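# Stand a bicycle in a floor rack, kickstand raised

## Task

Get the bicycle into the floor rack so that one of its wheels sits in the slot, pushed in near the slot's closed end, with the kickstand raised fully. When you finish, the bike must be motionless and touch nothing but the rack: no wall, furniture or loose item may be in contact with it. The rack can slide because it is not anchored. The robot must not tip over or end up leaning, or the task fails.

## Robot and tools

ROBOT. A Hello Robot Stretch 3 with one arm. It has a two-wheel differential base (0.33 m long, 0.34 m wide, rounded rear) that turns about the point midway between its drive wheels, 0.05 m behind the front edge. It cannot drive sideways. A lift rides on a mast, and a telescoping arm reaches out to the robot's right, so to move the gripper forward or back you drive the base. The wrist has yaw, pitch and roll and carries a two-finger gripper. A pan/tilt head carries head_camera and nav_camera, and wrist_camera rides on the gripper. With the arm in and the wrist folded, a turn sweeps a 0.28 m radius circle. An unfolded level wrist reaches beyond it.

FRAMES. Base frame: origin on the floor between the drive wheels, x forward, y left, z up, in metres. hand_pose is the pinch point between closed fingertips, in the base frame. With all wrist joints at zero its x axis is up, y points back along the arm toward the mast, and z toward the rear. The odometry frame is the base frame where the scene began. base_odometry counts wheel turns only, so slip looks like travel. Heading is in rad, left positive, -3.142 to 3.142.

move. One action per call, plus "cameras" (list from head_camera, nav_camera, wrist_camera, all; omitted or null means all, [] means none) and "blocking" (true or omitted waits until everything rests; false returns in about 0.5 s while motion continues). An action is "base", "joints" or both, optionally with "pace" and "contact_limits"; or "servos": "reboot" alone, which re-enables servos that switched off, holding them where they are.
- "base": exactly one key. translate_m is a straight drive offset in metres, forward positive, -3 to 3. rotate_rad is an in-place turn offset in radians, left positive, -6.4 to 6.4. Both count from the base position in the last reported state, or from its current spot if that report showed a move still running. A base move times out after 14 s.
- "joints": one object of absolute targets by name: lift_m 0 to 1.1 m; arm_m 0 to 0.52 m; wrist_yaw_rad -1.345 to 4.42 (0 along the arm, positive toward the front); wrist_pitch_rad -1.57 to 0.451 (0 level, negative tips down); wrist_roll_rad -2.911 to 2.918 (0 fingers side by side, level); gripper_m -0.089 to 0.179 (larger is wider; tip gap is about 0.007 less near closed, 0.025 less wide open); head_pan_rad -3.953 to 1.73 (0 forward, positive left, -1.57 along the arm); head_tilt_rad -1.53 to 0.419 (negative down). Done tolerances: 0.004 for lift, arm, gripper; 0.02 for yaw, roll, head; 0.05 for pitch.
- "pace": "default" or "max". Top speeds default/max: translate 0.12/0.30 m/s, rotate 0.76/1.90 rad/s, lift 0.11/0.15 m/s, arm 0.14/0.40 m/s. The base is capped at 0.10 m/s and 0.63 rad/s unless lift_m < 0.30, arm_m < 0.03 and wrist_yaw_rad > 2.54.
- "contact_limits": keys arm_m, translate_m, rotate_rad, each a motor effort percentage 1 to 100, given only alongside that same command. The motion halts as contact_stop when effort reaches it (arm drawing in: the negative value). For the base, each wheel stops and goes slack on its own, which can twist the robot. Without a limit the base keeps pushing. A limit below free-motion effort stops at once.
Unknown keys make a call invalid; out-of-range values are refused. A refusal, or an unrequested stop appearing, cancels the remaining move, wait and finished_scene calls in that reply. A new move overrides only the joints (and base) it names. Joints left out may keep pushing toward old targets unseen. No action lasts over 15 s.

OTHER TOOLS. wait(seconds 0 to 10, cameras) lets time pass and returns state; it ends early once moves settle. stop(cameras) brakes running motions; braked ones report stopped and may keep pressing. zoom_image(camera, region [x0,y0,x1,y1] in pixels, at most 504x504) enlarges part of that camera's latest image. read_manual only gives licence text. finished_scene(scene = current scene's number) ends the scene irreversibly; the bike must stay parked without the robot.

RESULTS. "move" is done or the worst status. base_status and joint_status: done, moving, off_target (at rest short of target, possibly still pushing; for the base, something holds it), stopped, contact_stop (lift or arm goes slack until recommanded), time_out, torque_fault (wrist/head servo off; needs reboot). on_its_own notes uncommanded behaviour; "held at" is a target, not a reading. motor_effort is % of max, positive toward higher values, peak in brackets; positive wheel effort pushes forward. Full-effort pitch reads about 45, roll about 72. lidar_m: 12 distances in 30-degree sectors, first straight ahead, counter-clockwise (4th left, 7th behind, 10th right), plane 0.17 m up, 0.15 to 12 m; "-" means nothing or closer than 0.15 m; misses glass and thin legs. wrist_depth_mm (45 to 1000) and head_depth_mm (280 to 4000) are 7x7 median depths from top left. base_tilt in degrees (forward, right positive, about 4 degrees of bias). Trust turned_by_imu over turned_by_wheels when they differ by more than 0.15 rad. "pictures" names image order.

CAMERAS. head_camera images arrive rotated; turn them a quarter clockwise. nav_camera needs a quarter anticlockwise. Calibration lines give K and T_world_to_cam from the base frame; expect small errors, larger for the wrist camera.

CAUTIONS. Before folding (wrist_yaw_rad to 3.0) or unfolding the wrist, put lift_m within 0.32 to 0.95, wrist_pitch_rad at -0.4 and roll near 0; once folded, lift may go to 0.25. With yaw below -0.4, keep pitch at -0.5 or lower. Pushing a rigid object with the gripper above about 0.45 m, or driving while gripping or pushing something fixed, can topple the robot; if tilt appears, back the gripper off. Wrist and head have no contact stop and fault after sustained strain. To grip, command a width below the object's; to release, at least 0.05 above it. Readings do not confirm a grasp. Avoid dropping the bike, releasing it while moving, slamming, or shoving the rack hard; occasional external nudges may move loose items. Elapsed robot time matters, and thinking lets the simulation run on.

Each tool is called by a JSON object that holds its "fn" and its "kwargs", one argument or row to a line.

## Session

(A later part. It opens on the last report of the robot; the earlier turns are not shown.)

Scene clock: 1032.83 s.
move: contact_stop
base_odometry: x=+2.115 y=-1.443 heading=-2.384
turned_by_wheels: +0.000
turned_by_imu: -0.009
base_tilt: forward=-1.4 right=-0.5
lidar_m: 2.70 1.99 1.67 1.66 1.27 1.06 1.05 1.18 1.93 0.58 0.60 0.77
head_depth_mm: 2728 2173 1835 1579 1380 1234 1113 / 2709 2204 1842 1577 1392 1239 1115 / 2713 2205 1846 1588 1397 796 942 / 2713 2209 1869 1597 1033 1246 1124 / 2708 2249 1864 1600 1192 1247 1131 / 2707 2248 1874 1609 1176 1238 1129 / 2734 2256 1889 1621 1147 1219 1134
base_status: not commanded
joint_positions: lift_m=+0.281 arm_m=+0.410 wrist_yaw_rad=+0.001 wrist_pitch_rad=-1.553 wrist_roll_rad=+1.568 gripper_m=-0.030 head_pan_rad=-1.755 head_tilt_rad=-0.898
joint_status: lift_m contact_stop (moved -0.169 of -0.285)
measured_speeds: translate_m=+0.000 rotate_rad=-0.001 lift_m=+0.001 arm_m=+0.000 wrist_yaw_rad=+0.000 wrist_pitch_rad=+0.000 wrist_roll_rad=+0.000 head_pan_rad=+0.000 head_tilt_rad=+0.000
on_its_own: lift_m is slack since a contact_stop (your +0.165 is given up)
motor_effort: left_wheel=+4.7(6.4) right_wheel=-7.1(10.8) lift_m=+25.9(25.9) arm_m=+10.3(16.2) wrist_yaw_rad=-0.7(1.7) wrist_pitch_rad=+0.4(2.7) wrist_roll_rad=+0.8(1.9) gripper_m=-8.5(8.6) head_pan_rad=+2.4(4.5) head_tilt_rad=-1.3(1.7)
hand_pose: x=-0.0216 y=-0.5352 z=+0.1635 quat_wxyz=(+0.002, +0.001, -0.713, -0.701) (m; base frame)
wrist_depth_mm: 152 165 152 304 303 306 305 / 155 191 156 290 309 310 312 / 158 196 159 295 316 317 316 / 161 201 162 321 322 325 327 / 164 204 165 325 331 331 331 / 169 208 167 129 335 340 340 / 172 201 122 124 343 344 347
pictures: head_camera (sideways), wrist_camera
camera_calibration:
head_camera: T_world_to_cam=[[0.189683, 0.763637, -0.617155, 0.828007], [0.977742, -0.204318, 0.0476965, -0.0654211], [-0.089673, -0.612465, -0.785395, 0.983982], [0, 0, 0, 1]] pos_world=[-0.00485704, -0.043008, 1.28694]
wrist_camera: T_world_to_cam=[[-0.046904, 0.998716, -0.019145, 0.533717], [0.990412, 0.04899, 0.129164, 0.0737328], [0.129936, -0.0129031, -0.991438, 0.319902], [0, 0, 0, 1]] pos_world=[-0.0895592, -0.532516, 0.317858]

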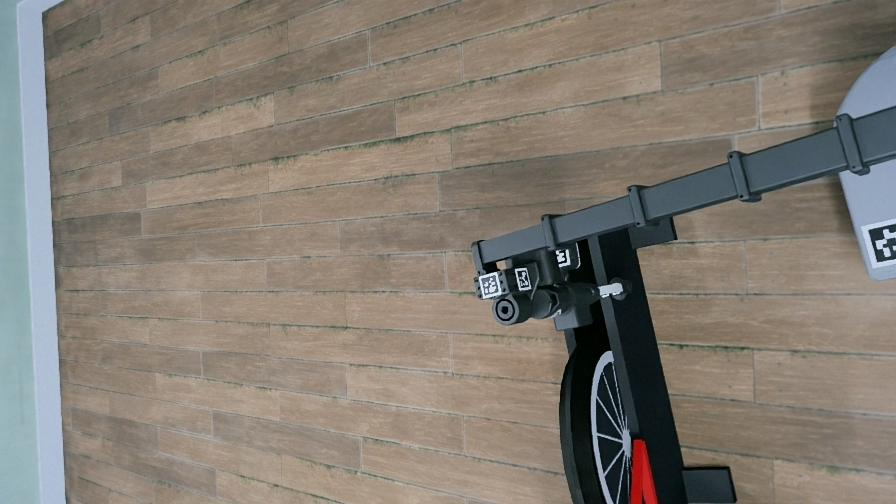

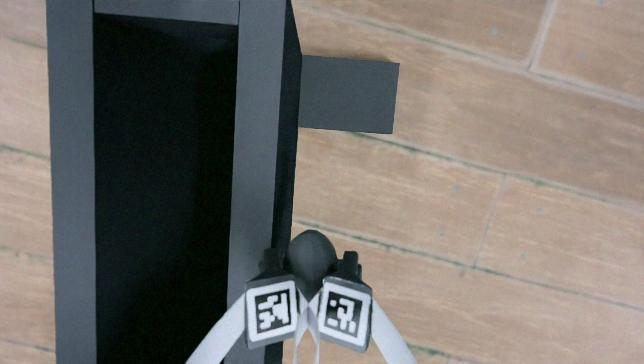

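{"fn": "move", "kwargs": {
  "joints": {"lift_m": 0.31},
  "cameras": []
}}

{"fn": "move", "kwargs": {
  "joints": {"arm_m": 0.379},
  "cameras": []
}}

{"fn": "move", "kwargs": {
  "joints": {"lift_m": 0.163},
  "cameras": ["wrist_camera"]
}}

Scene clock: 1038.87 s.
move: done
base_odometry: x=+2.115 y=-1.443 heading=-2.384
turned_by_wheels: +0.000
turned_by_imu: +0.000
base_tilt: forward=-1.3 right=-0.4
lidar_m: 2.70 1.99 1.67 1.66 1.26 1.06 1.05 1.18 1.93 0.58 0.59 0.77
head_depth_mm: 2692 2178 1822 1577 1391 1234 1113 / 2722 2177 1840 1573 1388 1243 967 / 2693 2203 1847 1581 1397 755 941 / 2692 2230 1847 1595 1003 1250 1121 / 2697 2233 1861 1602 1193 1252 1127 / 2703 2255 1882 1614 1178 1241 1133 / 2729 2260 1891 1611 1142 1220 1135
base_status: not commanded
joint_positions: lift_m=+0.310 arm_m=+0.410 wrist_yaw_rad=+0.001 wrist_pitch_rad=-1.549 wrist_roll_rad=+1.568 gripper_m=-0.030 head_pan_rad=-1.755 head_tilt_rad=-0.898
joint_status: all done
measured_speeds: all 0
motor_effort: left_wheel=+2.2(4.7) right_wheel=-3.7(6.9) lift_m=+35.9(38.3) arm_m=-3.7(3.8) wrist_yaw_rad=+0.3(1.7) wrist_pitch_rad=-0.3(0.6) wrist_roll_rad=+0.8(0.8) gripper_m=-7.3(8.7) head_pan_rad=+2.8(3.6) head_tilt_rad=-0.8(1.4)
hand_pose: x=-0.0216 y=-0.5363 z=+0.1920 quat_wxyz=(+0.002, +0.001, -0.715, -0.700) (m; base frame)
wrist_depth_mm: 327 177 178 328 331 330 334 / 333 192 226 318 336 337 340 / 340 194 272 325 344 345 347 / 345 201 279 348 350 354 355 / 350 203 194 356 358 357 360 / 360 208 126 129 366 368 366 / 368 202 122 123 374 373 374
pictures: none
No camera images: "cameras" was empty.

Scene clock: 1040.10 s.
move: done
base_odometry: x=+2.115 y=-1.443 heading=-2.384
turned_by_wheels: +0.000
turned_by_imu: +0.000
base_tilt: forward=-1.4 right=-0.4
lidar_m: 2.70 1.99 1.67 1.66 1.26 1.05 1.05 1.18 1.93 0.58 0.60 0.77
head_depth_mm: 2703 2179 1834 1570 1382 1236 1110 / 2719 2193 1844 1579 1390 1238 966 / 2709 2211 1842 1597 1397 755 942 / 2701 2216 1857 1597 914 1247 1125 / 2707 2236 1871 1598 1186 1253 1130 / 2720 2249 1875 1609 1175 1237 1130 / 2738 2251 1891 1617 1140 1220 1133
base_status: not commanded
joint_positions: lift_m=+0.310 arm_m=+0.379 wrist_yaw_rad=+0.001 wrist_pitch_rad=-1.548 wrist_roll_rad=+1.568 gripper_m=-0.030 head_pan_rad=-1.755 head_tilt_rad=-0.898
joint_status: all done
measured_speeds: all 0
motor_effort: left_wheel=+2.6(2.9) right_wheel=-3.5(3.9) lift_m=+35.4(36.0) arm_m=-15.1(20.1) wrist_yaw_rad=-1.4(1.8) wrist_pitch_rad=-0.4(0.6) wrist_roll_rad=+0.4(0.9) gripper_m=-7.7(8.6) head_pan_rad=+2.5(3.1) head_tilt_rad=-0.8(1.5)
hand_pose: x=-0.0216 y=-0.5054 z=+0.1920 quat_wxyz=(+0.002, +0.001, -0.715, -0.699) (m; base frame)
wrist_depth_mm: 176 178 179 330 329 332 331 / 182 233 182 319 337 337 340 / 185 250 190 341 343 345 346 / 189 243 198 349 351 353 352 / 193 264 205 355 360 359 359 / 197 268 195 129 365 366 365 / 210 256 122 123 368 372 375
pictures: none
No camera images: "cameras" was empty.

Scene clock: 1042.27 s.
move: done
base_odometry: x=+2.115 y=-1.443 heading=-2.384
turned_by_wheels: +0.000
turned_by_imu: +0.000
base_tilt: forward=-1.3 right=-0.4
lidar_m: 2.70 1.99 1.67 1.66 1.27 1.06 1.05 1.18 1.93 0.58 0.60 0.77
head_depth_mm: 2683 2176 1831 1581 1386 1235 1115 / 2716 2190 1836 1580 1389 1236 1115 / 2725 2214 1844 1595 1391 1206 817 / 2728 2221 1852 1601 1028 1231 1124 / 2704 2247 1880 1606 1227 1252 1130 / 2712 2238 1876 1610 1178 1238 1130 / 2742 2261 1873 1625 1141 1220 1135
base_status: not commanded
joint_positions: lift_m=+0.163 arm_m=+0.379 wrist_yaw_rad=+0.001 wrist_pitch_rad=-1.548 wrist_roll_rad=+1.568 gripper_m=-0.030 head_pan_rad=-1.755 head_tilt_rad=-0.898
joint_status: all done
measured_speeds: all 0
motor_effort: left_wheel=+3.0(3.1) right_wheel=-3.8(4.0) lift_m=+16.9(35.0) arm_m=-13.2(15.3) wrist_yaw_rad=-0.9(1.6) wrist_pitch_rad=-0.7(0.7) wrist_roll_rad=+0.7(0.8) gripper_m=-7.3(8.5) head_pan_rad=+2.2(3.2) head_tilt_rad=-0.4(1.4)
hand_pose: x=-0.0216 y=-0.5054 z=+0.0450 quat_wxyz=(+0.002, +0.001, -0.715, -0.699) (m; base frame)
wrist_depth_mm: - 89 170 173 190 191 192 / - 106 173 174 194 194 196 / - 94 177 198 198 199 200 / - 89 196 202 202 203 204 / - 98 205 205 207 208 208 / - 107 146 129 212 211 212 / - 95 123 122 216 216 218
pictures: wrist_camera
camera_calibration:
wrist_camera: T_world_to_cam=[[-0.0468888, 0.998612, -0.023992, 0.501885], [0.990413, 0.0496013, 0.128927, 0.0878987], [0.129938, -0.0177167, -0.991364, 0.200368], [0, 0, 0, 1]] pos_world=[-0.0895587, -0.501998, 0.199346]

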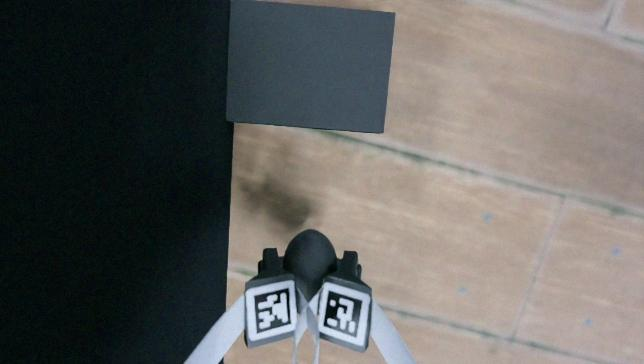

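{"fn": "move", "kwargs": {
  "joints": {"lift_m": 0.146},
  "cameras": []
}}

{"fn": "move", "kwargs": {
  "base": {"translate_m": -0.13},
  "joints": {"head_pan_rad": -1.6, "head_tilt_rad": -0.8},
  "cameras": ["head_camera", "wrist_camera", "nav_camera"]
}}

Scene clock: 1046.97 s.
move: done
base_odometry: x=+2.115 y=-1.443 heading=-2.384
turned_by_wheels: +0.000
turned_by_imu: +0.000
base_tilt: forward=-1.3 right=-0.4
lidar_m: 2.70 2.00 1.67 1.66 1.26 1.06 1.05 1.18 1.93 0.58 0.59 0.77
head_depth_mm: 2702 2178 1833 1573 1384 1232 1111 / 2711 2179 1838 1583 1391 1238 1113 / 2707 2210 1840 1592 1396 1205 832 / 2731 2221 1867 1597 1046 1226 1120 / 2690 2225 1865 1607 1248 1255 1127 / 2697 2248 1877 1613 1176 1239 1129 / 2718 2253 1883 1620 1146 1221 1138
base_status: not commanded
joint_positions: lift_m=+0.146 arm_m=+0.379 wrist_yaw_rad=+0.001 wrist_pitch_rad=-1.548 wrist_roll_rad=+1.568 gripper_m=-0.030 head_pan_rad=-1.755 head_tilt_rad=-0.898
joint_status: all done
measured_speeds: all 0
motor_effort: left_wheel=+2.3(2.9) right_wheel=-3.9(3.9) lift_m=+17.2(19.2) arm_m=-10.8(11.9) wrist_yaw_rad=-1.3(1.4) wrist_pitch_rad=-0.4(0.5) wrist_roll_rad=+0.6(1.0) gripper_m=-8.0(8.7) head_pan_rad=+2.9(3.5) head_tilt_rad=-1.0(1.6)
hand_pose: x=-0.0216 y=-0.5055 z=+0.0280 quat_wxyz=(+0.002, +0.001, -0.715, -0.699) (m; base frame)
wrist_depth_mm: - 89 154 156 174 175 176 / - 106 158 158 177 179 179 / - 94 161 181 182 182 183 / - 89 184 185 186 186 186 / - 98 187 187 190 190 191 / - 107 146 129 193 194 194 / - 95 123 123 197 199 199
pictures: none
No camera images: "cameras" was empty.

Scene clock: 1050.30 s.
move: done
base_odometry: x=+2.209 y=-1.354 heading=-2.383
turned_by_wheels: +0.001
turned_by_imu: +0.107
base_tilt: forward=-1.3 right=-0.5
lidar_m: 2.81 1.90 1.69 1.70 1.06 0.94 0.95 1.13 2.09 0.60 0.61 0.86
head_depth_mm: 2640 2628 2072 1715 1470 1284 1137 / 2710 2636 2096 1737 1478 1284 1139 / 2758 2648 2092 1740 1489 1024 1113 / 2806 2674 2113 1743 1492 1221 1149 / 2914 2712 2128 1763 1497 1234 1155 / 2958 2724 2148 1769 1508 1237 1161 / 3008 2752 2174 1766 1511 1248 1161
base_status: done
joint_positions: lift_m=+0.146 arm_m=+0.379 wrist_yaw_rad=-0.006 wrist_pitch_rad=-1.550 wrist_roll_rad=+1.568 gripper_m=-0.030 head_pan_rad=-1.606 head_tilt_rad=-0.794
joint_status: all done
measured_speeds: all 0
motor_effort: left_wheel=+7.1(17.0) right_wheel=-13.1(39.8) lift_m=+30.0(31.1) arm_m=-8.6(14.0) wrist_yaw_rad=+5.4(8.2) wrist_pitch_rad=+0.1(0.6) wrist_roll_rad=+0.8(0.9) gripper_m=-7.7(8.9) head_pan_rad=+3.1(5.9) head_tilt_rad=-3.0(3.3)
hand_pose: x=-0.0214 y=-0.5050 z=+0.0280 quat_wxyz=(-0.001, -0.001, -0.714, -0.700) (m; base frame)
wrist_depth_mm: 173 174 175 175 175 175 176 / - 84 178 178 179 180 180 / - 83 158 163 181 183 184 / - 85 165 166 186 187 188 / - 84 168 167 190 191 191 / - 96 137 129 194 195 196 / - 88 123 123 198 200 200
pictures: head_camera (sideways), nav_camera (sideways), wrist_camera
camera_calibration:
head_camera: T_world_to_cam=[[0.0713471, 0.715035, -0.695438, 0.930734], [0.997452, -0.0512178, 0.0496704, -0.0681177], [-0.000102723, -0.69721, -0.716867, 0.894322], [0, 0, 0, 1]] pos_world=[0.00163085, -0.0454664, 1.29176]
nav_camera: T_world_to_cam=[[-0.0208712, -0.716473, 0.697303, -0.863577], [-0.999315, -0.00637344, -0.0364594, 0.106113], [0.0305664, -0.697586, -0.715849, 0.887498], [0, 0, 0, 1]] pos_world=[0.0608883, 0.00105317, 1.24136]
wrist_camera: T_world_to_cam=[[-0.039966, 0.998956, -0.0221347, 0.501266], [0.990731, 0.0424958, 0.129018, 0.0863486], [0.129824, -0.0167732, -0.991395, 0.184012], [0, 0, 0, 1]] pos_world=[-0.0894039, -0.501326, 0.182384]

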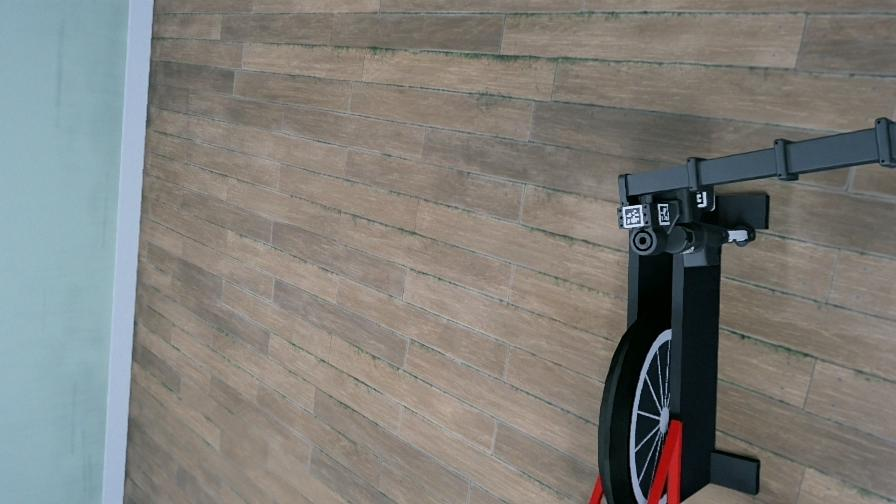

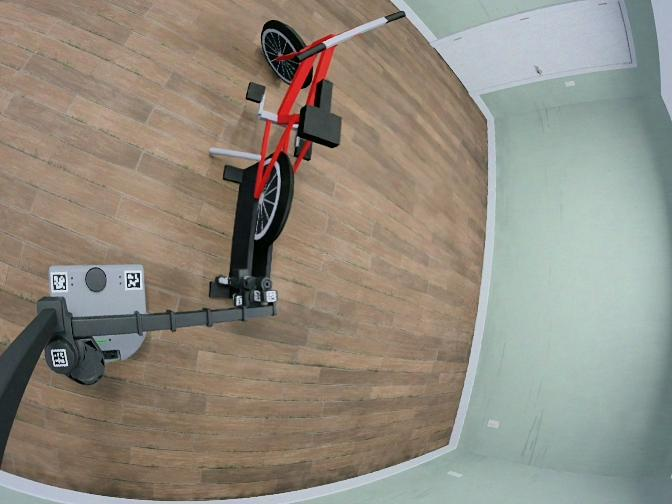

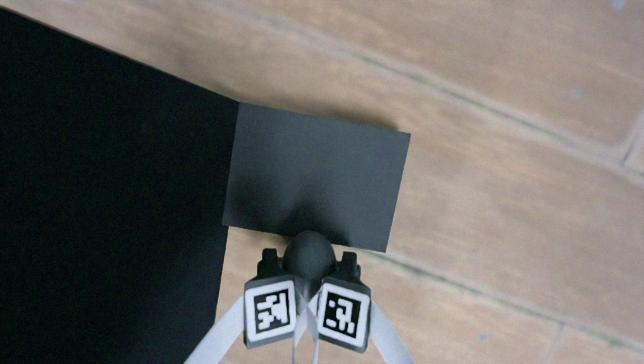

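{"fn": "move", "kwargs": {
  "base": {"translate_m": 0.02},
  "cameras": []
}}

{"fn": "move", "kwargs": {
  "joints": {"lift_m": 0.75, "arm_m": 0.15, "gripper_m": 0.179},
  "pace": "max",
  "cameras": []
}}

{"fn": "move", "kwargs": {
  "base": {"translate_m": 0.5},
  "pace": "max",
  "cameras": ["head_camera", "nav_camera"]
}}

{"fn": "move", "kwargs": {
  "joints": {"arm_m": 0.36, "wrist_pitch_rad": -1.46},
  "cameras": ["head_camera", "wrist_camera"]
}}

Scene clock: 1079.23 s.
move: done
base_odometry: x=+2.195 y=-1.367 heading=-2.383
turned_by_wheels: +0.000
turned_by_imu: +0.000
base_tilt: forward=-1.3 right=-0.4
lidar_m: 2.80 1.89 1.68 1.69 1.08 0.96 0.97 1.15 2.13 0.59 0.61 0.85
head_depth_mm: 2624 2630 2066 1725 1478 1285 1138 / 2708 2637 2099 1733 1479 1286 1141 / 2730 2648 2099 1735 1485 1045 1113 / 2802 2687 2118 1762 1492 1232 1146 / 2891 2697 2120 1763 1493 1234 1152 / 2958 2731 2132 1769 1502 1245 1156 / 3013 2738 2150 1771 1511 1246 1166
base_status: done
joint_positions: lift_m=+0.146 arm_m=+0.379 wrist_yaw_rad=-0.003 wrist_pitch_rad=-1.549 wrist_roll_rad=+1.568 gripper_m=-0.030 head_pan_rad=-1.606 head_tilt_rad=-0.794
joint_status: not commanded
measured_speeds: all 0
motor_effort: left_wheel=+1.6(11.1) right_wheel=+2.2(11.4) lift_m=+31.2(31.6) arm_m=+6.0(6.0) wrist_yaw_rad=+1.9(5.5) wrist_pitch_rad=-0.1(0.5) wrist_roll_rad=+0.5(0.9) gripper_m=-7.6(8.7) head_pan_rad=+2.8(3.5) head_tilt_rad=-3.0(3.1)
hand_pose: x=-0.0215 y=-0.5052 z=+0.0280 quat_wxyz=(+0.001, +0.000, -0.715, -0.700) (m; base frame)
wrist_depth_mm: - 74 174 174 175 175 176 / - 82 157 160 178 179 179 / - 88 160 161 180 183 183 / - 89 163 165 184 186 187 / - 89 187 188 190 191 191 / - 105 147 129 193 194 195 / - 94 122 123 197 199 199
pictures: none
No camera images: "cameras" was empty.

Scene clock: 1084.03 s.
move: done
base_odometry: x=+2.195 y=-1.367 heading=-2.383
turned_by_wheels: +0.000
turned_by_imu: +0.000
base_tilt: forward=-1.4 right=-0.5
lidar_m: 2.80 1.89 1.68 1.69 1.08 0.96 0.96 1.15 2.13 0.59 0.61 0.85
head_depth_mm: 2655 2586 2064 1726 373 316 303 / 2712 2631 2071 1725 393 1219 1144 / 2759 2654 2101 1740 415 1218 1125 / 2842 2698 2109 1755 434 497 1154 / 2889 2705 2123 1757 1498 1237 1149 / 2944 2730 2142 1764 1515 1239 1161 / 3039 2748 2150 1780 1506 1246 1164
base_status: not commanded
joint_positions: lift_m=+0.750 arm_m=+0.150 wrist_yaw_rad=+0.000 wrist_pitch_rad=-1.546 wrist_roll_rad=+1.568 gripper_m=+0.179 head_pan_rad=-1.606 head_tilt_rad=-0.794
joint_status: all done
measured_speeds: all 0
motor_effort: left_wheel=+0.8(1.9) right_wheel=+2.3(2.4) lift_m=+34.6(43.5) arm_m=-14.7(21.9) wrist_yaw_rad=+1.0(2.7) wrist_pitch_rad=-0.9(1.0) wrist_roll_rad=+0.6(1.0) gripper_m=+0.4(83.3) head_pan_rad=+3.0(3.4) head_tilt_rad=-2.4(3.2)
hand_pose: x=-0.0215 y=-0.2770 z=+0.6319 quat_wxyz=(+0.001, +0.001, -0.716, -0.698) (m; base frame)
wrist_depth_mm: 736 730 731 744 751 746 743 / 747 749 751 750 614 609 770 / 768 653 781 767 615 619 765 / 778 668 785 790 631 626 794 / 805 640 796 800 808 807 813 / 117 651 807 824 829 137 821 / 116 725 837 857 836 119 114
pictures: none
No camera images: "cameras" was empty.

Scene clock: 1089.97 s.
move: done
base_odometry: x=+1.832 y=-1.711 heading=-2.383
turned_by_wheels: +0.000
turned_by_imu: +0.002
base_tilt: forward=-1.3 right=-0.4
lidar_m: 2.32 1.71 1.53 1.53 1.61 1.43 1.44 1.72 0.64 0.57 0.55 0.81
head_depth_mm: 2770 2604 2083 1724 373 316 303 / 2852 2626 2098 1738 393 1221 1143 / 2878 2658 2103 1743 416 1229 1131 / 2966 2701 2115 1756 434 496 1147 / 3030 2689 2132 1770 1168 1278 1157 / 3089 2717 2131 1761 1116 1265 1162 / 3218 2743 2164 1781 1089 1316 1164
base_status: done
joint_positions: lift_m=+0.750 arm_m=+0.150 wrist_yaw_rad=+0.000 wrist_pitch_rad=-1.546 wrist_roll_rad=+1.568 gripper_m=+0.179 head_pan_rad=-1.606 head_tilt_rad=-0.794
joint_status: not commanded
measured_speeds: all 0
motor_effort: left_wheel=+0.0(7.3) right_wheel=+1.4(7.0) lift_m=+26.0(34.7) arm_m=-13.1(15.2) wrist_yaw_rad=-0.4(2.0) wrist_pitch_rad=-0.8(1.1) wrist_roll_rad=+0.5(0.9) gripper_m=-0.3(1.2) head_pan_rad=+2.9(3.5) head_tilt_rad=-3.1(3.3)
hand_pose: x=-0.0215 y=-0.2770 z=+0.6319 quat_wxyz=(+0.001, +0.001, -0.716, -0.698) (m; base frame)
wrist_depth_mm: 405 559 736 753 727 741 749 / 444 571 752 766 612 609 760 / 554 641 771 772 622 620 781 / 577 789 784 784 632 626 785 / 520 800 804 804 803 799 806 / 117 633 825 832 814 136 806 / 116 843 846 842 844 119 113
pictures: head_camera (sideways), nav_camera (sideways)
camera_calibration:
head_camera: T_world_to_cam=[[0.0713441, 0.715036, -0.695438, 0.930734], [0.997452, -0.0512137, 0.0496704, -0.0681177], [-0.0000998114, -0.69721, -0.716867, 0.894322], [0, 0, 0, 1]] pos_world=[0.00163104, -0.0454664, 1.29176]
nav_camera: T_world_to_cam=[[-0.0208682, -0.716473, 0.697303, -0.863577], [-0.999315, -0.0063776, -0.0364595, 0.106113], [0.0305693, -0.697586, -0.715849, 0.887498], [0, 0, 0, 1]] pos_world=[0.0608883, 0.0010534, 1.24136]

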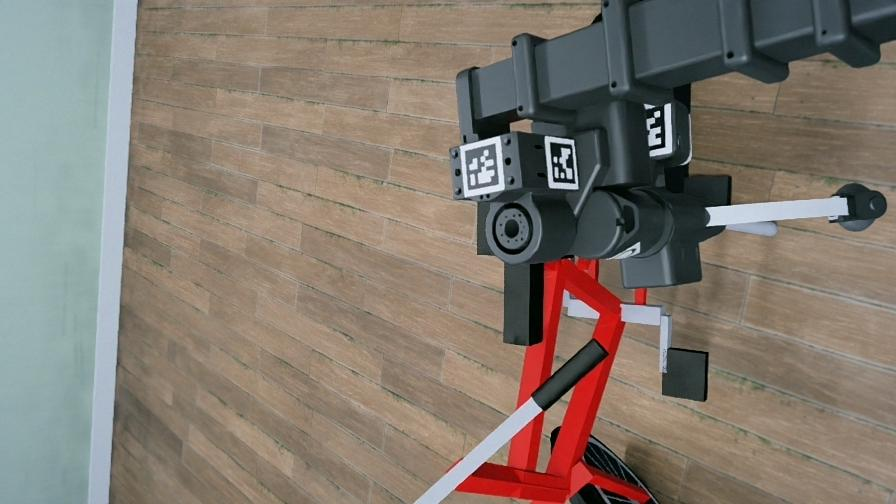

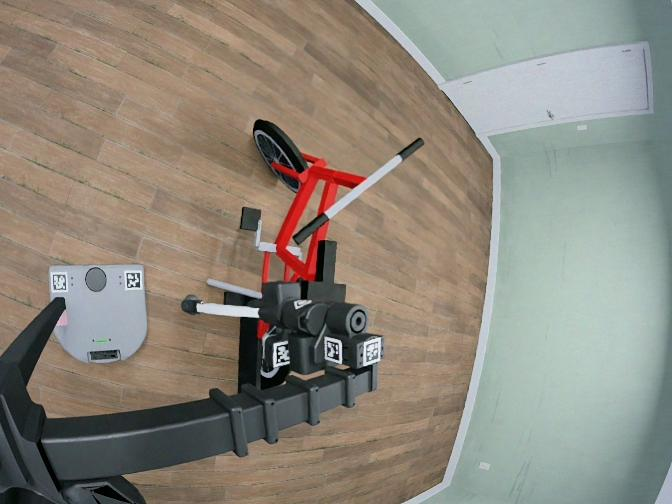

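Scene clock: 1092.77 s.
move: done
base_odometry: x=+1.832 y=-1.711 heading=-2.383
turned_by_wheels: +0.000
turned_by_imu: +0.000
base_tilt: forward=-1.3 right=-0.5
lidar_m: 2.32 1.72 1.53 1.54 1.61 1.43 1.44 1.71 0.64 0.57 0.55 0.81
head_depth_mm: 2784 2609 2070 1730 370 319 303 / 2838 2628 2036 429 391 1240 1140 / 2901 2663 549 647 1122 1251 1151 / 2930 2688 564 625 940 1300 1151 / 3019 2687 2137 1751 1164 1276 1157 / 3096 2703 2139 1770 1116 1258 1160 / 3188 2757 2148 1774 1087 1309 1160
base_status: not commanded
joint_positions: lift_m=+0.750 arm_m=+0.360 wrist_yaw_rad=+0.000 wrist_pitch_rad=-1.460 wrist_roll_rad=+1.568 gripper_m=+0.179 head_pan_rad=-1.606 head_tilt_rad=-0.794
joint_status: all done
measured_speeds: all 0
motor_effort: left_wheel=-0.3(0.8) right_wheel=+1.4(1.5) lift_m=+21.9(26.1) arm_m=+15.8(23.5) wrist_yaw_rad=-0.6(1.7) wrist_pitch_rad=-0.1(1.6) wrist_roll_rad=+0.3(0.9) gripper_m=+0.7(1.2) head_pan_rad=+2.7(3.4) head_tilt_rad=-2.4(3.5)
hand_pose: x=-0.0215 y=-0.5092 z=+0.6314 quat_wxyz=(+0.001, +0.001, -0.745, -0.667) (m; base frame)
wrist_depth_mm: 798 780 760 735 726 707 697 / 814 785 452 750 740 714 568 / 844 244 247 764 760 701 580 / 839 251 252 781 767 690 593 / 855 259 261 796 794 775 762 / 117 268 825 812 813 136 773 / 116 273 832 843 831 119 114
pictures: head_camera (sideways), wrist_camera
camera_calibration:
head_camera: T_world_to_cam=[[0.0713442, 0.715035, -0.695438, 0.930734], [0.997452, -0.0512138, 0.0496704, -0.0681177], [-0.000099896, -0.69721, -0.716867, 0.894322], [0, 0, 0, 1]] pos_world=[0.00163103, -0.0454664, 1.29176]
wrist_camera: T_world_to_cam=[[-0.0463804, 0.992628, -0.11198, 0.572189], [0.990438, 0.0602776, 0.124096, 0.020961], [0.129931, -0.105153, -0.985931, 0.733659], [0, 0, 0, 1]] pos_world=[-0.0895474, -0.492087, 0.78481]

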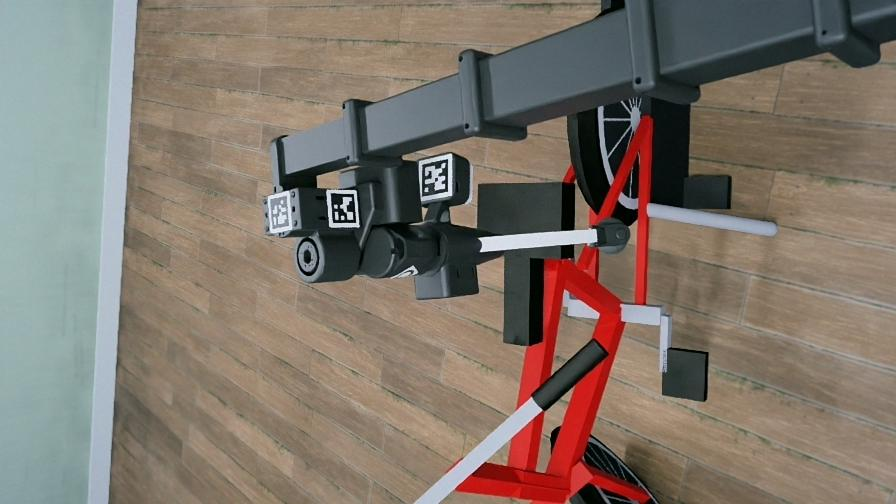

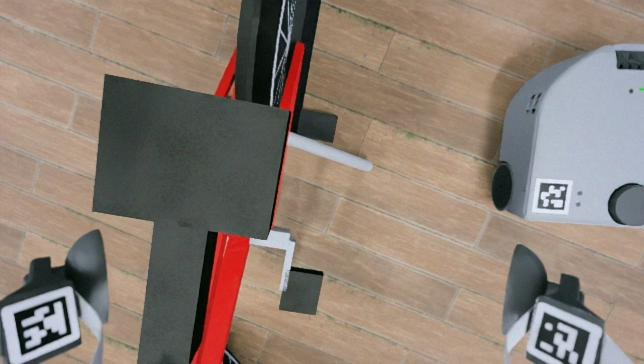

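{"fn": "move", "kwargs": {
  "base": {"translate_m": 0.018},
  "joints": {"arm_m": 0.484, "wrist_pitch_rad": -1.5, "wrist_roll_rad": 1.69},
  "cameras": ["wrist_camera"]
}}

Scene clock: 1102.53 s.
move: done
base_odometry: x=+1.819 y=-1.724 heading=-2.383
turned_by_wheels: +0.000
turned_by_imu: +0.000
base_tilt: forward=-1.3 right=-0.5
lidar_m: 2.30 1.72 1.52 1.53 1.63 1.45 1.45 1.74 0.64 0.57 0.55 0.82
head_depth_mm: 2756 2622 2075 1725 362 319 303 / 2865 2628 2035 438 387 1243 1144 / 2907 2662 641 1702 1114 1246 1148 / 2958 2702 662 1710 1016 1303 1154 / 3065 2682 2128 1752 1172 1258 1154 / 3101 2688 2134 1764 1116 1283 1161 / 3172 2756 2155 1734 1109 1312 1159
base_status: done
joint_positions: lift_m=+0.750 arm_m=+0.484 wrist_yaw_rad=+0.000 wrist_pitch_rad=-1.492 wrist_roll_rad=+1.685 gripper_m=+0.179 head_pan_rad=-1.606 head_tilt_rad=-0.794
joint_status: all done
measured_speeds: all 0
motor_effort: left_wheel=+1.2(5.3) right_wheel=+2.0(6.5) lift_m=+17.4(17.9) arm_m=+15.9(20.8) wrist_yaw_rad=+0.0(1.6) wrist_pitch_rad=-1.3(2.8) wrist_roll_rad=+1.6(2.5) gripper_m=+0.5(1.1) head_pan_rad=+3.0(3.9) head_tilt_rad=-2.4(3.1)
hand_pose: x=-0.0215 y=-0.6247 z=+0.6313 quat_wxyz=(-0.042, -0.039, -0.733, -0.678) (m; base frame)
wrist_depth_mm: 778 763 749 599 723 721 710 / 793 763 761 234 741 738 579 / 794 796 566 237 244 758 590 / 819 808 241 244 250 777 644 / 842 830 802 251 794 784 763 / 117 835 825 256 788 136 776 / 116 865 855 264 827 119 113
pictures: wrist_camera
camera_calibration:
wrist_camera: T_world_to_cam=[[0.0710796, 0.9943, -0.079469, 0.669958], [0.989027, -0.0599093, 0.135044, -0.0541209], [0.129513, -0.0881959, -0.987648, 0.733163], [0, 0, 0, 1]] pos_world=[-0.0890477, -0.604719, 0.784656]

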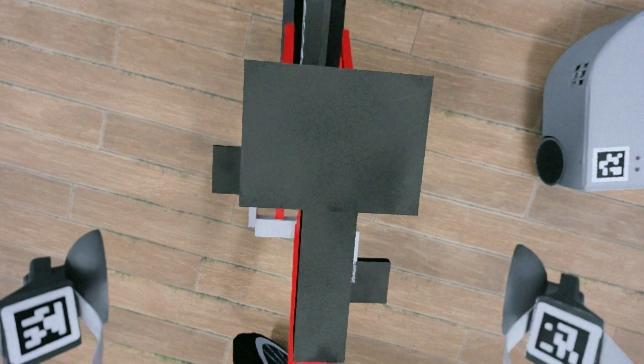

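{"fn": "move", "kwargs": {
  "joints": {"lift_m": 0.645},
  "cameras": ["head_camera","wrist_camera"]
}}

Scene clock: 1119.17 s.
move: done
base_odometry: x=+1.819 y=-1.724 heading=-2.383
turned_by_wheels: +0.000
turned_by_imu: +0.000
base_tilt: forward=-1.3 right=-0.5
lidar_m: 2.30 1.71 1.53 1.53 1.63 1.45 1.46 1.74 0.64 0.57 0.54 0.82
head_depth_mm: 2785 2631 2069 1719 1475 1191 371 / 2837 2638 2095 1695 495 438 1106 / 2935 2656 732 789 1087 1244 1145 / 2958 2668 729 810 999 1301 1153 / 3047 2689 2127 1753 1166 1262 1151 / 3138 2715 2137 1762 1115 1284 1164 / 3148 2741 2167 1731 1104 1313 1165
base_status: not commanded
joint_positions: lift_m=+0.645 arm_m=+0.484 wrist_yaw_rad=+0.000 wrist_pitch_rad=-1.492 wrist_roll_rad=+1.685 gripper_m=+0.179 head_pan_rad=-1.606 head_tilt_rad=-0.794
joint_status: all done
measured_speeds: all 0
motor_effort: left_wheel=+1.0(1.4) right_wheel=+1.8(2.1) lift_m=+16.0(20.3) arm_m=+15.8(16.8) wrist_yaw_rad=+0.5(1.7) wrist_pitch_rad=-1.4(1.7) wrist_roll_rad=+1.2(1.8) gripper_m=+0.9(1.5) head_pan_rad=+3.1(3.5) head_tilt_rad=-2.7(3.3)
hand_pose: x=-0.0215 y=-0.6247 z=+0.5264 quat_wxyz=(-0.042, -0.039, -0.733, -0.678) (m; base frame)
wrist_depth_mm: 664 657 126 130 133 627 622 / 676 669 129 132 135 636 570 / 686 689 132 135 138 643 572 / 706 692 135 138 140 657 613 / 721 697 138 141 144 673 669 / 117 724 725 145 694 136 687 / 116 746 736 148 713 119 114
pictures: head_camera (sideways), wrist_camera
camera_calibration:
head_camera: T_world_to_cam=[[0.0713441, 0.715036, -0.695438, 0.930734], [0.997452, -0.0512137, 0.0496704, -0.0681177], [-0.0000998114, -0.69721, -0.716867, 0.894322], [0, 0, 0, 1]] pos_world=[0.00163104, -0.0454664, 1.29176]
wrist_camera: T_world_to_cam=[[0.07108, 0.9943, -0.0794643, 0.661612], [0.989027, -0.0599103, 0.135044, -0.0399424], [0.129513, -0.0881912, -0.987648, 0.629468], [0, 0, 0, 1]] pos_world=[-0.0890477, -0.60472, 0.679661]

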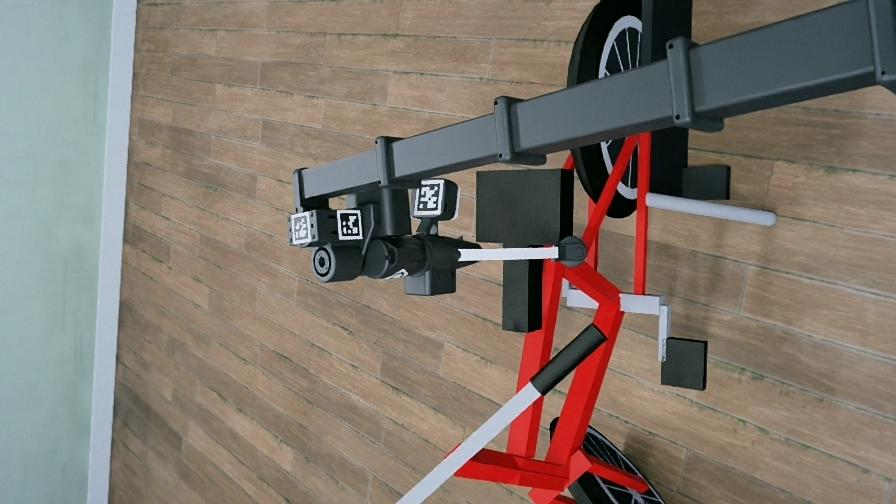

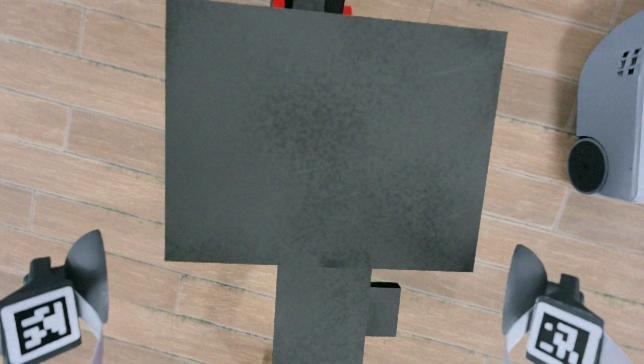

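{"fn": "move", "kwargs": {
  "joints": {"gripper_m": -0.03},
  "cameras": ["head_camera","wrist_camera"]
}}

{"fn": "move", "kwargs": {
  "joints": {"lift_m": 0.66},
  "cameras": []
}}

Scene clock: 1125.47 s.
move: done
base_odometry: x=+1.819 y=-1.724 heading=-2.383
turned_by_wheels: +0.000
turned_by_imu: +0.000
base_tilt: forward=-1.3 right=-0.4
lidar_m: 2.30 1.72 1.52 1.53 1.63 1.45 1.46 1.74 0.64 0.57 0.55 0.82
head_depth_mm: 2795 2624 2086 1722 1476 1187 371 / 2845 2661 2090 1685 495 438 1107 / 2923 2667 733 789 1082 1248 1145 / 2959 2691 727 809 1049 1299 1148 / 3034 2694 2131 1757 1169 1258 1154 / 3082 2694 2136 1765 1114 1282 1160 / 3172 2734 2160 1739 1103 1313 1162
base_status: not commanded
joint_positions: lift_m=+0.645 arm_m=+0.484 wrist_yaw_rad=+0.000 wrist_pitch_rad=-1.506 wrist_roll_rad=+1.690 gripper_m=-0.028 head_pan_rad=-1.606 head_tilt_rad=-0.794
joint_status: all done
measured_speeds: all 0
motor_effort: left_wheel=+0.7(1.2) right_wheel=+1.9(2.2) lift_m=+28.5(29.1) arm_m=+14.0(15.6) wrist_yaw_rad=+0.2(1.3) wrist_pitch_rad=+1.2(1.8) wrist_roll_rad=-0.7(1.5) gripper_m=-47.5(100.0) head_pan_rad=+2.5(3.7) head_tilt_rad=-3.1(3.3)
hand_pose: x=-0.0215 y=-0.6213 z=+0.5264 quat_wxyz=(-0.043, -0.041, -0.728, -0.683) (m; base frame)
wrist_depth_mm: 655 660 126 130 135 633 620 / 676 661 129 132 136 644 552 / 694 669 132 135 139 652 557 / 693 697 135 139 142 669 600 / 723 137 138 142 146 693 677 / 734 123 711 145 518 695 704 / - 122 739 148 722 118 714
pictures: head_camera (sideways), wrist_camera
camera_calibration:
head_camera: T_world_to_cam=[[0.071344, 0.715036, -0.695438, 0.930734], [0.997452, -0.0512136, 0.0496704, -0.0681177], [-0.0000997283, -0.69721, -0.716867, 0.894322], [0, 0, 0, 1]] pos_world=[0.00163104, -0.0454664, 1.29176]
wrist_camera: T_world_to_cam=[[0.076373, 0.994896, -0.0659539, 0.651517], [0.98864, -0.0669729, 0.134555, -0.0438789], [0.129451, -0.075481, -0.988709, 0.638269], [0, 0, 0, 1]] pos_world=[-0.0890028, -0.602953, 0.679937]

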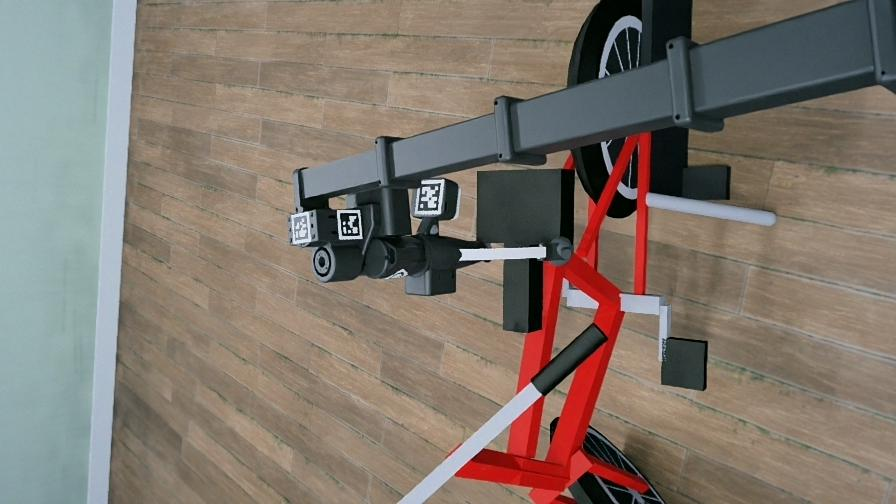

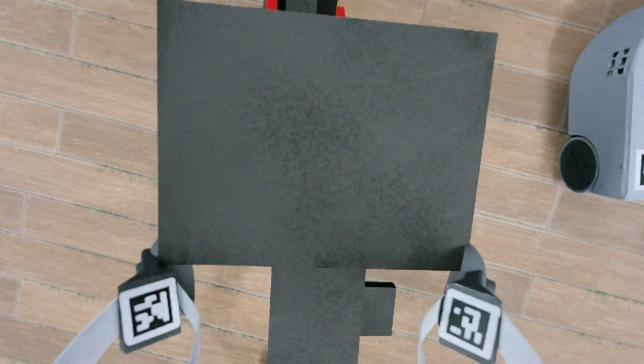

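Scene clock: 1126.40 s.
move: done
base_odometry: x=+1.819 y=-1.724 heading=-2.383
turned_by_wheels: +0.000
turned_by_imu: +0.003
base_tilt: forward=-1.3 right=-0.4
lidar_m: 2.30 1.71 1.52 1.53 1.63 1.45 1.46 1.74 0.64 0.57 0.55 2.30
head_depth_mm: 2768 2604 2072 1725 1164 413 358 / 2830 2623 2092 1686 477 419 1106 / 2910 2661 712 784 1077 1248 1148 / 2989 2664 713 856 1054 1299 1148 / 3030 2710 2124 1756 1182 1273 1154 / 3128 2717 2128 1773 1134 1282 1160 / 3186 2726 2152 1692 1104 1307 1166
base_status: not commanded
joint_positions: lift_m=+0.660 arm_m=+0.484 wrist_yaw_rad=-0.004 wrist_pitch_rad=-1.490 wrist_roll_rad=+1.689 gripper_m=-0.029 head_pan_rad=-1.606 head_tilt_rad=-0.794
joint_status: all done
measured_speeds: all 0
motor_effort: left_wheel=+5.9(14.0) right_wheel=-9.0(23.7) lift_m=+38.3(47.1) arm_m=-15.4(15.9) wrist_yaw_rad=+2.9(7.5) wrist_pitch_rad=-1.8(19.0) wrist_roll_rad=+0.0(5.7) gripper_m=-17.9(47.9) head_pan_rad=+2.7(3.8) head_tilt_rad=-3.0(3.4)
hand_pose: x=-0.0215 y=-0.6254 z=+0.5414 quat_wxyz=(-0.044, -0.042, -0.734, -0.677) (m; base frame)
wrist_depth_mm: 677 669 139 142 146 647 628 / 686 688 142 145 148 656 567 / 709 695 146 149 153 657 578 / 718 709 149 152 156 678 611 / 740 729 153 156 160 694 683 / 753 747 125 158 710 720 702 / 772 765 123 163 123 719 720
pictures: none
No camera images: "cameras" was empty.

{"fn": "move", "kwargs": {
  "cameras": ["head_camera","wrist_camera"]
}}

Scene clock: 1128.87 s.
base_odometry: x=+1.819 y=-1.724 heading=-2.383
turned_by_wheels: +0.000
turned_by_imu: +0.000
base_tilt: forward=-1.3 right=-0.5
lidar_m: 2.30 1.71 1.52 1.53 1.63 1.45 1.46 1.74 0.64 0.58 0.55 2.30
head_depth_mm: 2768 2613 2078 1725 1159 413 358 / 2831 2624 2094 1683 477 418 1107 / 2920 2666 714 784 1079 1248 1152 / 2964 2680 711 939 1057 1300 1157 / 3043 2699 2132 1756 1179 1275 1151 / 3104 2723 2148 1766 1135 1283 1158 / 3180 2723 2155 1702 1108 1309 1162
base_status: not commanded
joint_positions: lift_m=+0.660 arm_m=+0.484 wrist_yaw_rad=-0.004 wrist_pitch_rad=-1.490 wrist_roll_rad=+1.689 gripper_m=-0.029 head_pan_rad=-1.606 head_tilt_rad=-0.794
joint_status: all done
measured_speeds: all 0
motor_effort: left_wheel=+5.3(14.0) right_wheel=-9.1(23.7) lift_m=+22.4(47.1) arm_m=-6.0(15.9) wrist_yaw_rad=+3.1(7.5) wrist_pitch_rad=-1.7(19.0) wrist_roll_rad=+0.1(5.7) gripper_m=-17.7(47.9) head_pan_rad=+2.9(3.8) head_tilt_rad=-2.5(3.4)
hand_pose: x=-0.0215 y=-0.6254 z=+0.5413 quat_wxyz=(-0.044, -0.042, -0.734, -0.677) (m; base frame)
wrist_depth_mm: 682 667 139 142 146 635 630 / 695 676 142 145 148 641 568 / 709 693 146 148 152 662 570 / 719 706 149 152 156 685 618 / 735 726 152 156 160 700 690 / 760 759 126 158 722 705 705 / 765 759 123 163 123 731 711
pictures: head_camera (sideways), wrist_camera
camera_calibration:
head_camera: T_world_to_cam=[[0.0713468, 0.715114, -0.695357, 0.930628], [0.997452, -0.0512192, 0.0496686, -0.0681153], [-0.0000968888, -0.697128, -0.716946, 0.894425], [0, 0, 0, 1]] pos_world=[0.00163108, -0.0454653, 1.29176]
wrist_camera: T_world_to_cam=[[0.0788077, 0.993516, -0.0819416, 0.664447], [0.988491, -0.067232, 0.135519, -0.0468652], [0.129131, -0.0916785, -0.98738, 0.641878], [0, 0, 0, 1]] pos_world=[-0.088924, -0.604443, 0.694575]

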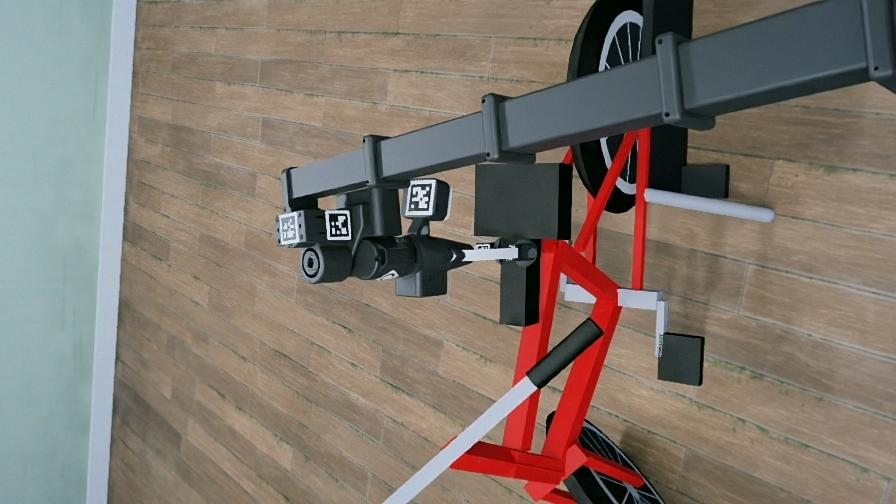

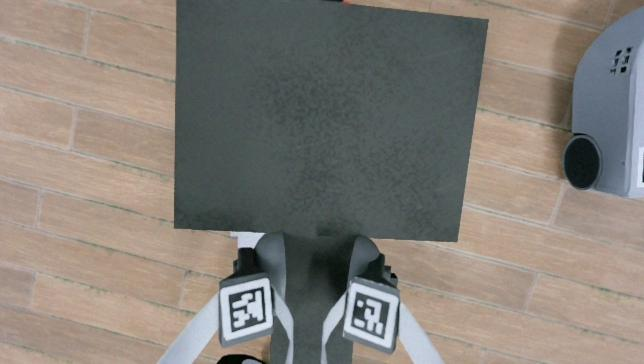

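{"fn": "move", "kwargs": {
  "joints": {"lift_m": 0.668},
  "cameras": ["wrist_camera"]
}}

{"fn": "move", "kwargs": {
  "base": {"translate_m": 0.05},
  "cameras": ["head_camera","wrist_camera"]
}}

Scene clock: 1131.70 s.
move: done
base_odometry: x=+1.819 y=-1.724 heading=-2.383
turned_by_wheels: +0.000
turned_by_imu: +0.000
base_tilt: forward=-1.3 right=-0.4
lidar_m: 2.31 1.71 1.52 1.52 1.62 1.45 1.46 1.74 0.64 0.58 0.55 2.30
head_depth_mm: 2766 2604 2073 1728 1165 406 351 / 2832 2633 2086 1686 468 418 1122 / 2914 2648 705 787 1083 1249 1143 / 2970 2677 704 826 1055 1299 1149 / 3043 2694 2133 1719 1182 1261 1155 / 3109 2723 2135 1770 1137 1285 1156 / 3184 2748 2155 1693 1104 1311 1165
base_status: not commanded
joint_positions: lift_m=+0.668 arm_m=+0.484 wrist_yaw_rad=-0.004 wrist_pitch_rad=-1.491 wrist_roll_rad=+1.689 gripper_m=-0.029 head_pan_rad=-1.606 head_tilt_rad=-0.794
joint_status: all done
measured_speeds: all 0
motor_effort: left_wheel=+5.2(5.6) right_wheel=-8.4(9.2) lift_m=+36.2(41.1) arm_m=+5.1(5.1) wrist_yaw_rad=+3.8(4.3) wrist_pitch_rad=-1.6(2.1) wrist_roll_rad=+0.1(0.3) gripper_m=-16.3(18.2) head_pan_rad=+3.2(3.3) head_tilt_rad=-3.0(3.1)
hand_pose: x=-0.0215 y=-0.6250 z=+0.5494 quat_wxyz=(-0.044, -0.042, -0.733, -0.677) (m; base frame)
wrist_depth_mm: 690 680 147 151 155 646 630 / 690 699 150 153 157 661 573 / 726 708 154 158 161 676 567 / 724 722 157 161 165 681 607 / 746 744 161 164 169 703 700 / 768 757 126 143 729 721 701 / 787 768 122 128 720 735 725
pictures: wrist_camera
camera_calibration:
wrist_camera: T_world_to_cam=[[0.078803, 0.993645, -0.080377, 0.663923], [0.988491, -0.0674401, 0.135418, -0.0480032], [0.129137, -0.0901233, -0.987523, 0.650899], [0, 0, 0, 1]] pos_world=[-0.0889234, -0.604279, 0.702643]

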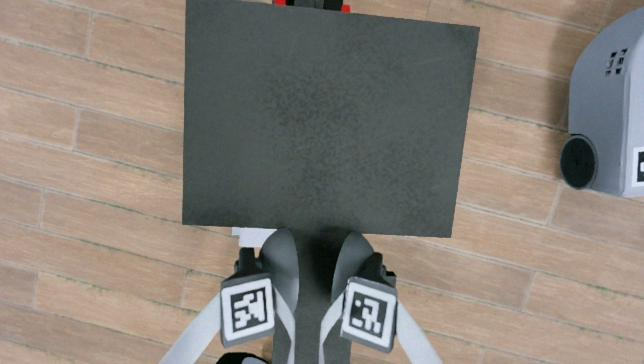

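Scene clock: 1133.27 s.
move: done
base_odometry: x=+1.782 y=-1.758 heading=-2.384
turned_by_wheels: -0.001
turned_by_imu: -0.047
base_tilt: forward=-1.4 right=-0.5
lidar_m: 2.26 1.73 1.51 1.51 1.72 1.49 1.49 1.74 0.65 0.54 0.54 2.25
head_depth_mm: 2804 2616 2073 1727 1209 406 351 / 2839 2629 2091 1648 469 419 1125 / 2923 2655 703 785 1086 1251 1146 / 2978 2703 706 828 1067 1298 1152 / 2992 2710 2128 1761 1167 1257 1158 / 3088 2732 2147 1773 1111 1282 1159 / 3101 2769 2159 1697 1091 1306 1163
base_status: done
joint_positions: lift_m=+0.668 arm_m=+0.484 wrist_yaw_rad=+0.001 wrist_pitch_rad=-1.508 wrist_roll_rad=+1.689 gripper_m=-0.029 head_pan_rad=-1.606 head_tilt_rad=-0.794
joint_status: not commanded
measured_speeds: all 0
on_its_own: right_wheel is at rest, and its effort (+31.6) is outside its rest range (-21 to +21)
motor_effort: left_wheel=-17.0(17.8) right_wheel=+31.6(32.9) lift_m=+19.3(36.3) arm_m=+3.8(7.6) wrist_yaw_rad=-1.8(3.9) wrist_pitch_rad=+1.6(1.9) wrist_roll_rad=+0.1(0.4) gripper_m=-15.7(17.4) head_pan_rad=+2.5(3.3) head_tilt_rad=-2.5(3.2)
hand_pose: x=-0.0215 y=-0.6206 z=+0.5495 quat_wxyz=(-0.042, -0.040, -0.727, -0.684) (m; base frame)
wrist_depth_mm: 683 674 150 153 157 659 639 / 695 679 153 157 161 671 554 / 709 707 156 161 164 675 561 / 725 709 159 163 168 690 591 / 733 730 502 166 710 703 691 / 749 751 125 142 718 722 713 / 764 762 122 173 741 741 732
pictures: head_camera (sideways), wrist_camera
camera_calibration:
head_camera: T_world_to_cam=[[0.0713468, 0.715115, -0.695357, 0.930628], [0.997452, -0.0512192, 0.0496686, -0.0681153], [-0.0000968873, -0.697128, -0.716946, 0.894425], [0, 0, 0, 1]] pos_world=[0.00163108, -0.0454653, 1.29176]
wrist_camera: T_world_to_cam=[[0.0740465, 0.995229, -0.0635359, 0.651259], [0.988805, -0.0649936, 0.134317, -0.0455751], [0.129547, -0.0727703, -0.988899, 0.662956], [0, 0, 0, 1]] pos_world=[-0.0890423, -0.60287, 0.703097]

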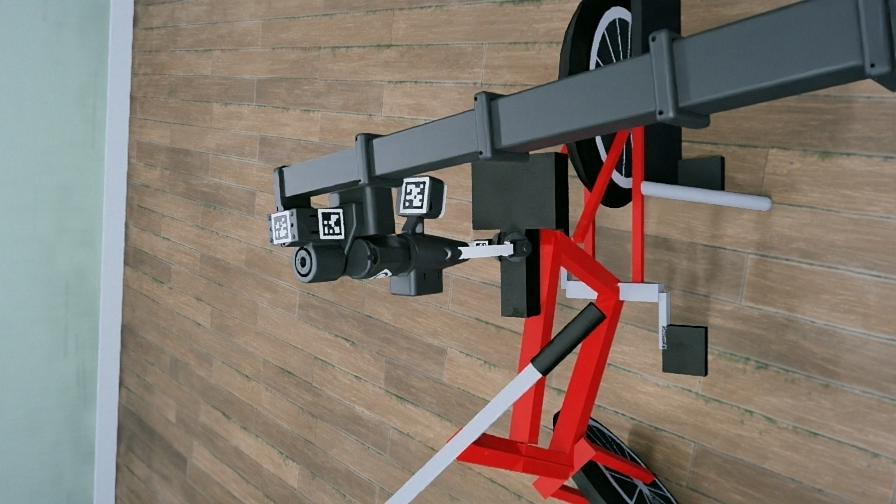

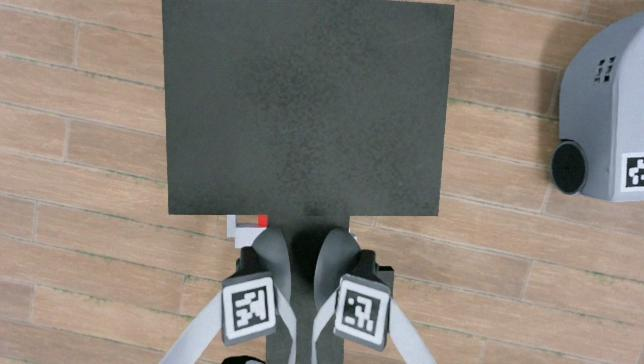

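{"fn": "move", "kwargs": {
  "base": {"rotate_rad": 0.03},
  "joints": {"gripper_m": -0.07},
  "cameras": []
}}

{"fn": "move", "kwargs": {
  "joints": {"lift_m": 0.685},
  "cameras": ["head_camera","wrist_camera"]
}}

Scene clock: 1159.50 s.
move: done
base_odometry: x=+1.782 y=-1.758 heading=-2.355
turned_by_wheels: +0.029
turned_by_imu: +0.009
base_tilt: forward=-1.4 right=-0.5
lidar_m: 2.26 1.73 1.51 1.51 1.71 1.49 1.49 1.74 0.65 0.54 0.54 2.26
head_depth_mm: 2799 2603 2085 1712 1200 405 351 / 2848 2648 2083 1655 469 420 1122 / 2898 2654 704 785 1084 1251 1147 / 2954 2696 705 835 1081 1299 1149 / 3018 2717 2140 1754 1170 1256 1155 / 3048 2732 2156 1757 1122 1289 1158 / 3141 2739 2157 1700 1105 1309 1162
base_status: done
joint_positions: lift_m=+0.668 arm_m=+0.484 wrist_yaw_rad=+0.001 wrist_pitch_rad=-1.504 wrist_roll_rad=+1.689 gripper_m=-0.069 head_pan_rad=-1.606 head_tilt_rad=-0.794
joint_status: all done
measured_speeds: all 0
on_its_own: right_wheel is at rest, and its effort (+33.5) is outside its rest range (-21 to +21)
motor_effort: left_wheel=-20.6(23.7) right_wheel=+33.5(35.5) lift_m=+22.1(22.1) arm_m=-8.5(8.5) wrist_yaw_rad=-0.8(3.0) wrist_pitch_rad=+0.6(1.8) wrist_roll_rad=+0.3(0.3) gripper_m=-25.2(97.9) head_pan_rad=+3.0(3.5) head_tilt_rad=-2.8(3.1)
hand_pose: x=-0.0215 y=-0.6218 z=+0.5494 quat_wxyz=(-0.042, -0.040, -0.729, -0.682) (m; base frame)
wrist_depth_mm: 681 682 149 153 157 650 647 / 699 685 152 156 160 672 556 / 711 711 155 160 164 678 568 / 723 714 159 163 167 685 597 / 745 732 726 164 721 700 694 / 758 755 124 128 719 713 712 / 782 765 120 123 733 734 728
pictures: none
No camera images: "cameras" was empty.

Scene clock: 1160.37 s.
move: done
base_odometry: x=+1.782 y=-1.758 heading=-2.354
turned_by_wheels: +0.001
turned_by_imu: +0.002
base_tilt: forward=-1.3 right=-0.4
lidar_m: 2.26 1.73 1.51 1.51 1.70 1.49 1.49 1.75 0.65 0.54 0.54 2.26
head_depth_mm: 2778 2615 2086 1713 1197 386 336 / 2849 2623 2070 546 448 411 1123 / 2898 2655 689 785 1089 1255 1145 / 2945 2683 693 939 1114 1301 1151 / 3012 2663 2131 1726 1175 1258 1152 / 3062 2691 2137 1767 1127 1287 1158 / 3152 2743 2158 1741 1110 1309 1165
base_status: not commanded
joint_positions: lift_m=+0.685 arm_m=+0.484 wrist_yaw_rad=+0.001 wrist_pitch_rad=-1.487 wrist_roll_rad=+1.689 gripper_m=-0.069 head_pan_rad=-1.606 head_tilt_rad=-0.794
joint_status: all done
measured_speeds: all 0
motor_effort: left_wheel=-1.4(20.6) right_wheel=+2.3(33.3) lift_m=+35.8(37.1) arm_m=-10.5(10.5) wrist_yaw_rad=-0.1(2.0) wrist_pitch_rad=-2.3(7.2) wrist_roll_rad=+0.3(0.3) gripper_m=-18.3(25.7) head_pan_rad=+2.7(3.5) head_tilt_rad=-2.4(3.2)
hand_pose: x=-0.0215 y=-0.6260 z=+0.5663 quat_wxyz=(-0.043, -0.040, -0.734, -0.676) (m; base frame)
wrist_depth_mm: 711 695 164 167 171 657 645 / 713 713 168 171 174 670 577 / 738 728 171 175 178 691 576 / 752 734 175 179 184 704 613 / 767 757 743 182 724 721 715 / 794 773 775 126 734 740 731 / 799 796 109 122 761 747 738
pictures: head_camera (sideways), wrist_camera
camera_calibration:
head_camera: T_world_to_cam=[[0.0713458, 0.715115, -0.695357, 0.930628], [0.997452, -0.0512178, 0.0496686, -0.0681153], [-0.0000958885, -0.697128, -0.716946, 0.894425], [0, 0, 0, 1]] pos_world=[0.00163115, -0.0454653, 1.29176]
wrist_camera: T_world_to_cam=[[0.0741282, 0.993684, -0.0842491, 0.668421], [0.988795, -0.0622602, 0.135677, -0.0472479], [0.129575, -0.0933625, -0.987165, 0.665332], [0, 0, 0, 1]] pos_world=[-0.0890404, -0.605024, 0.719517]

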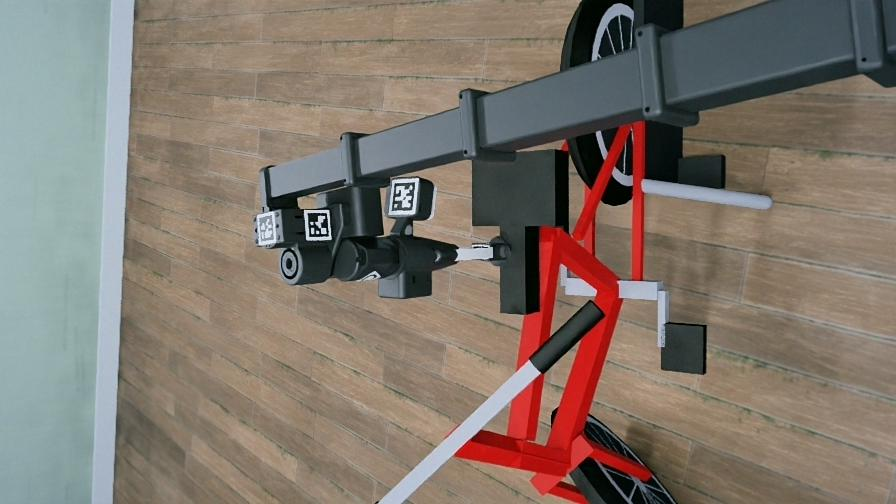

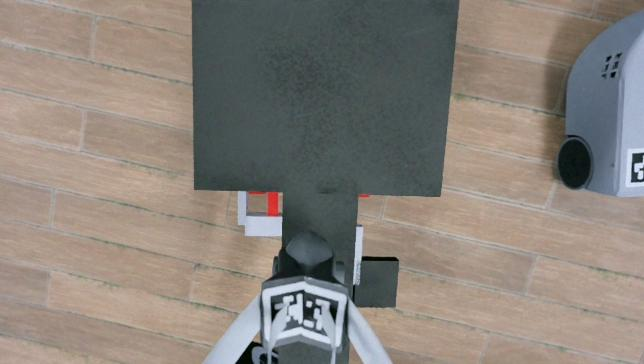

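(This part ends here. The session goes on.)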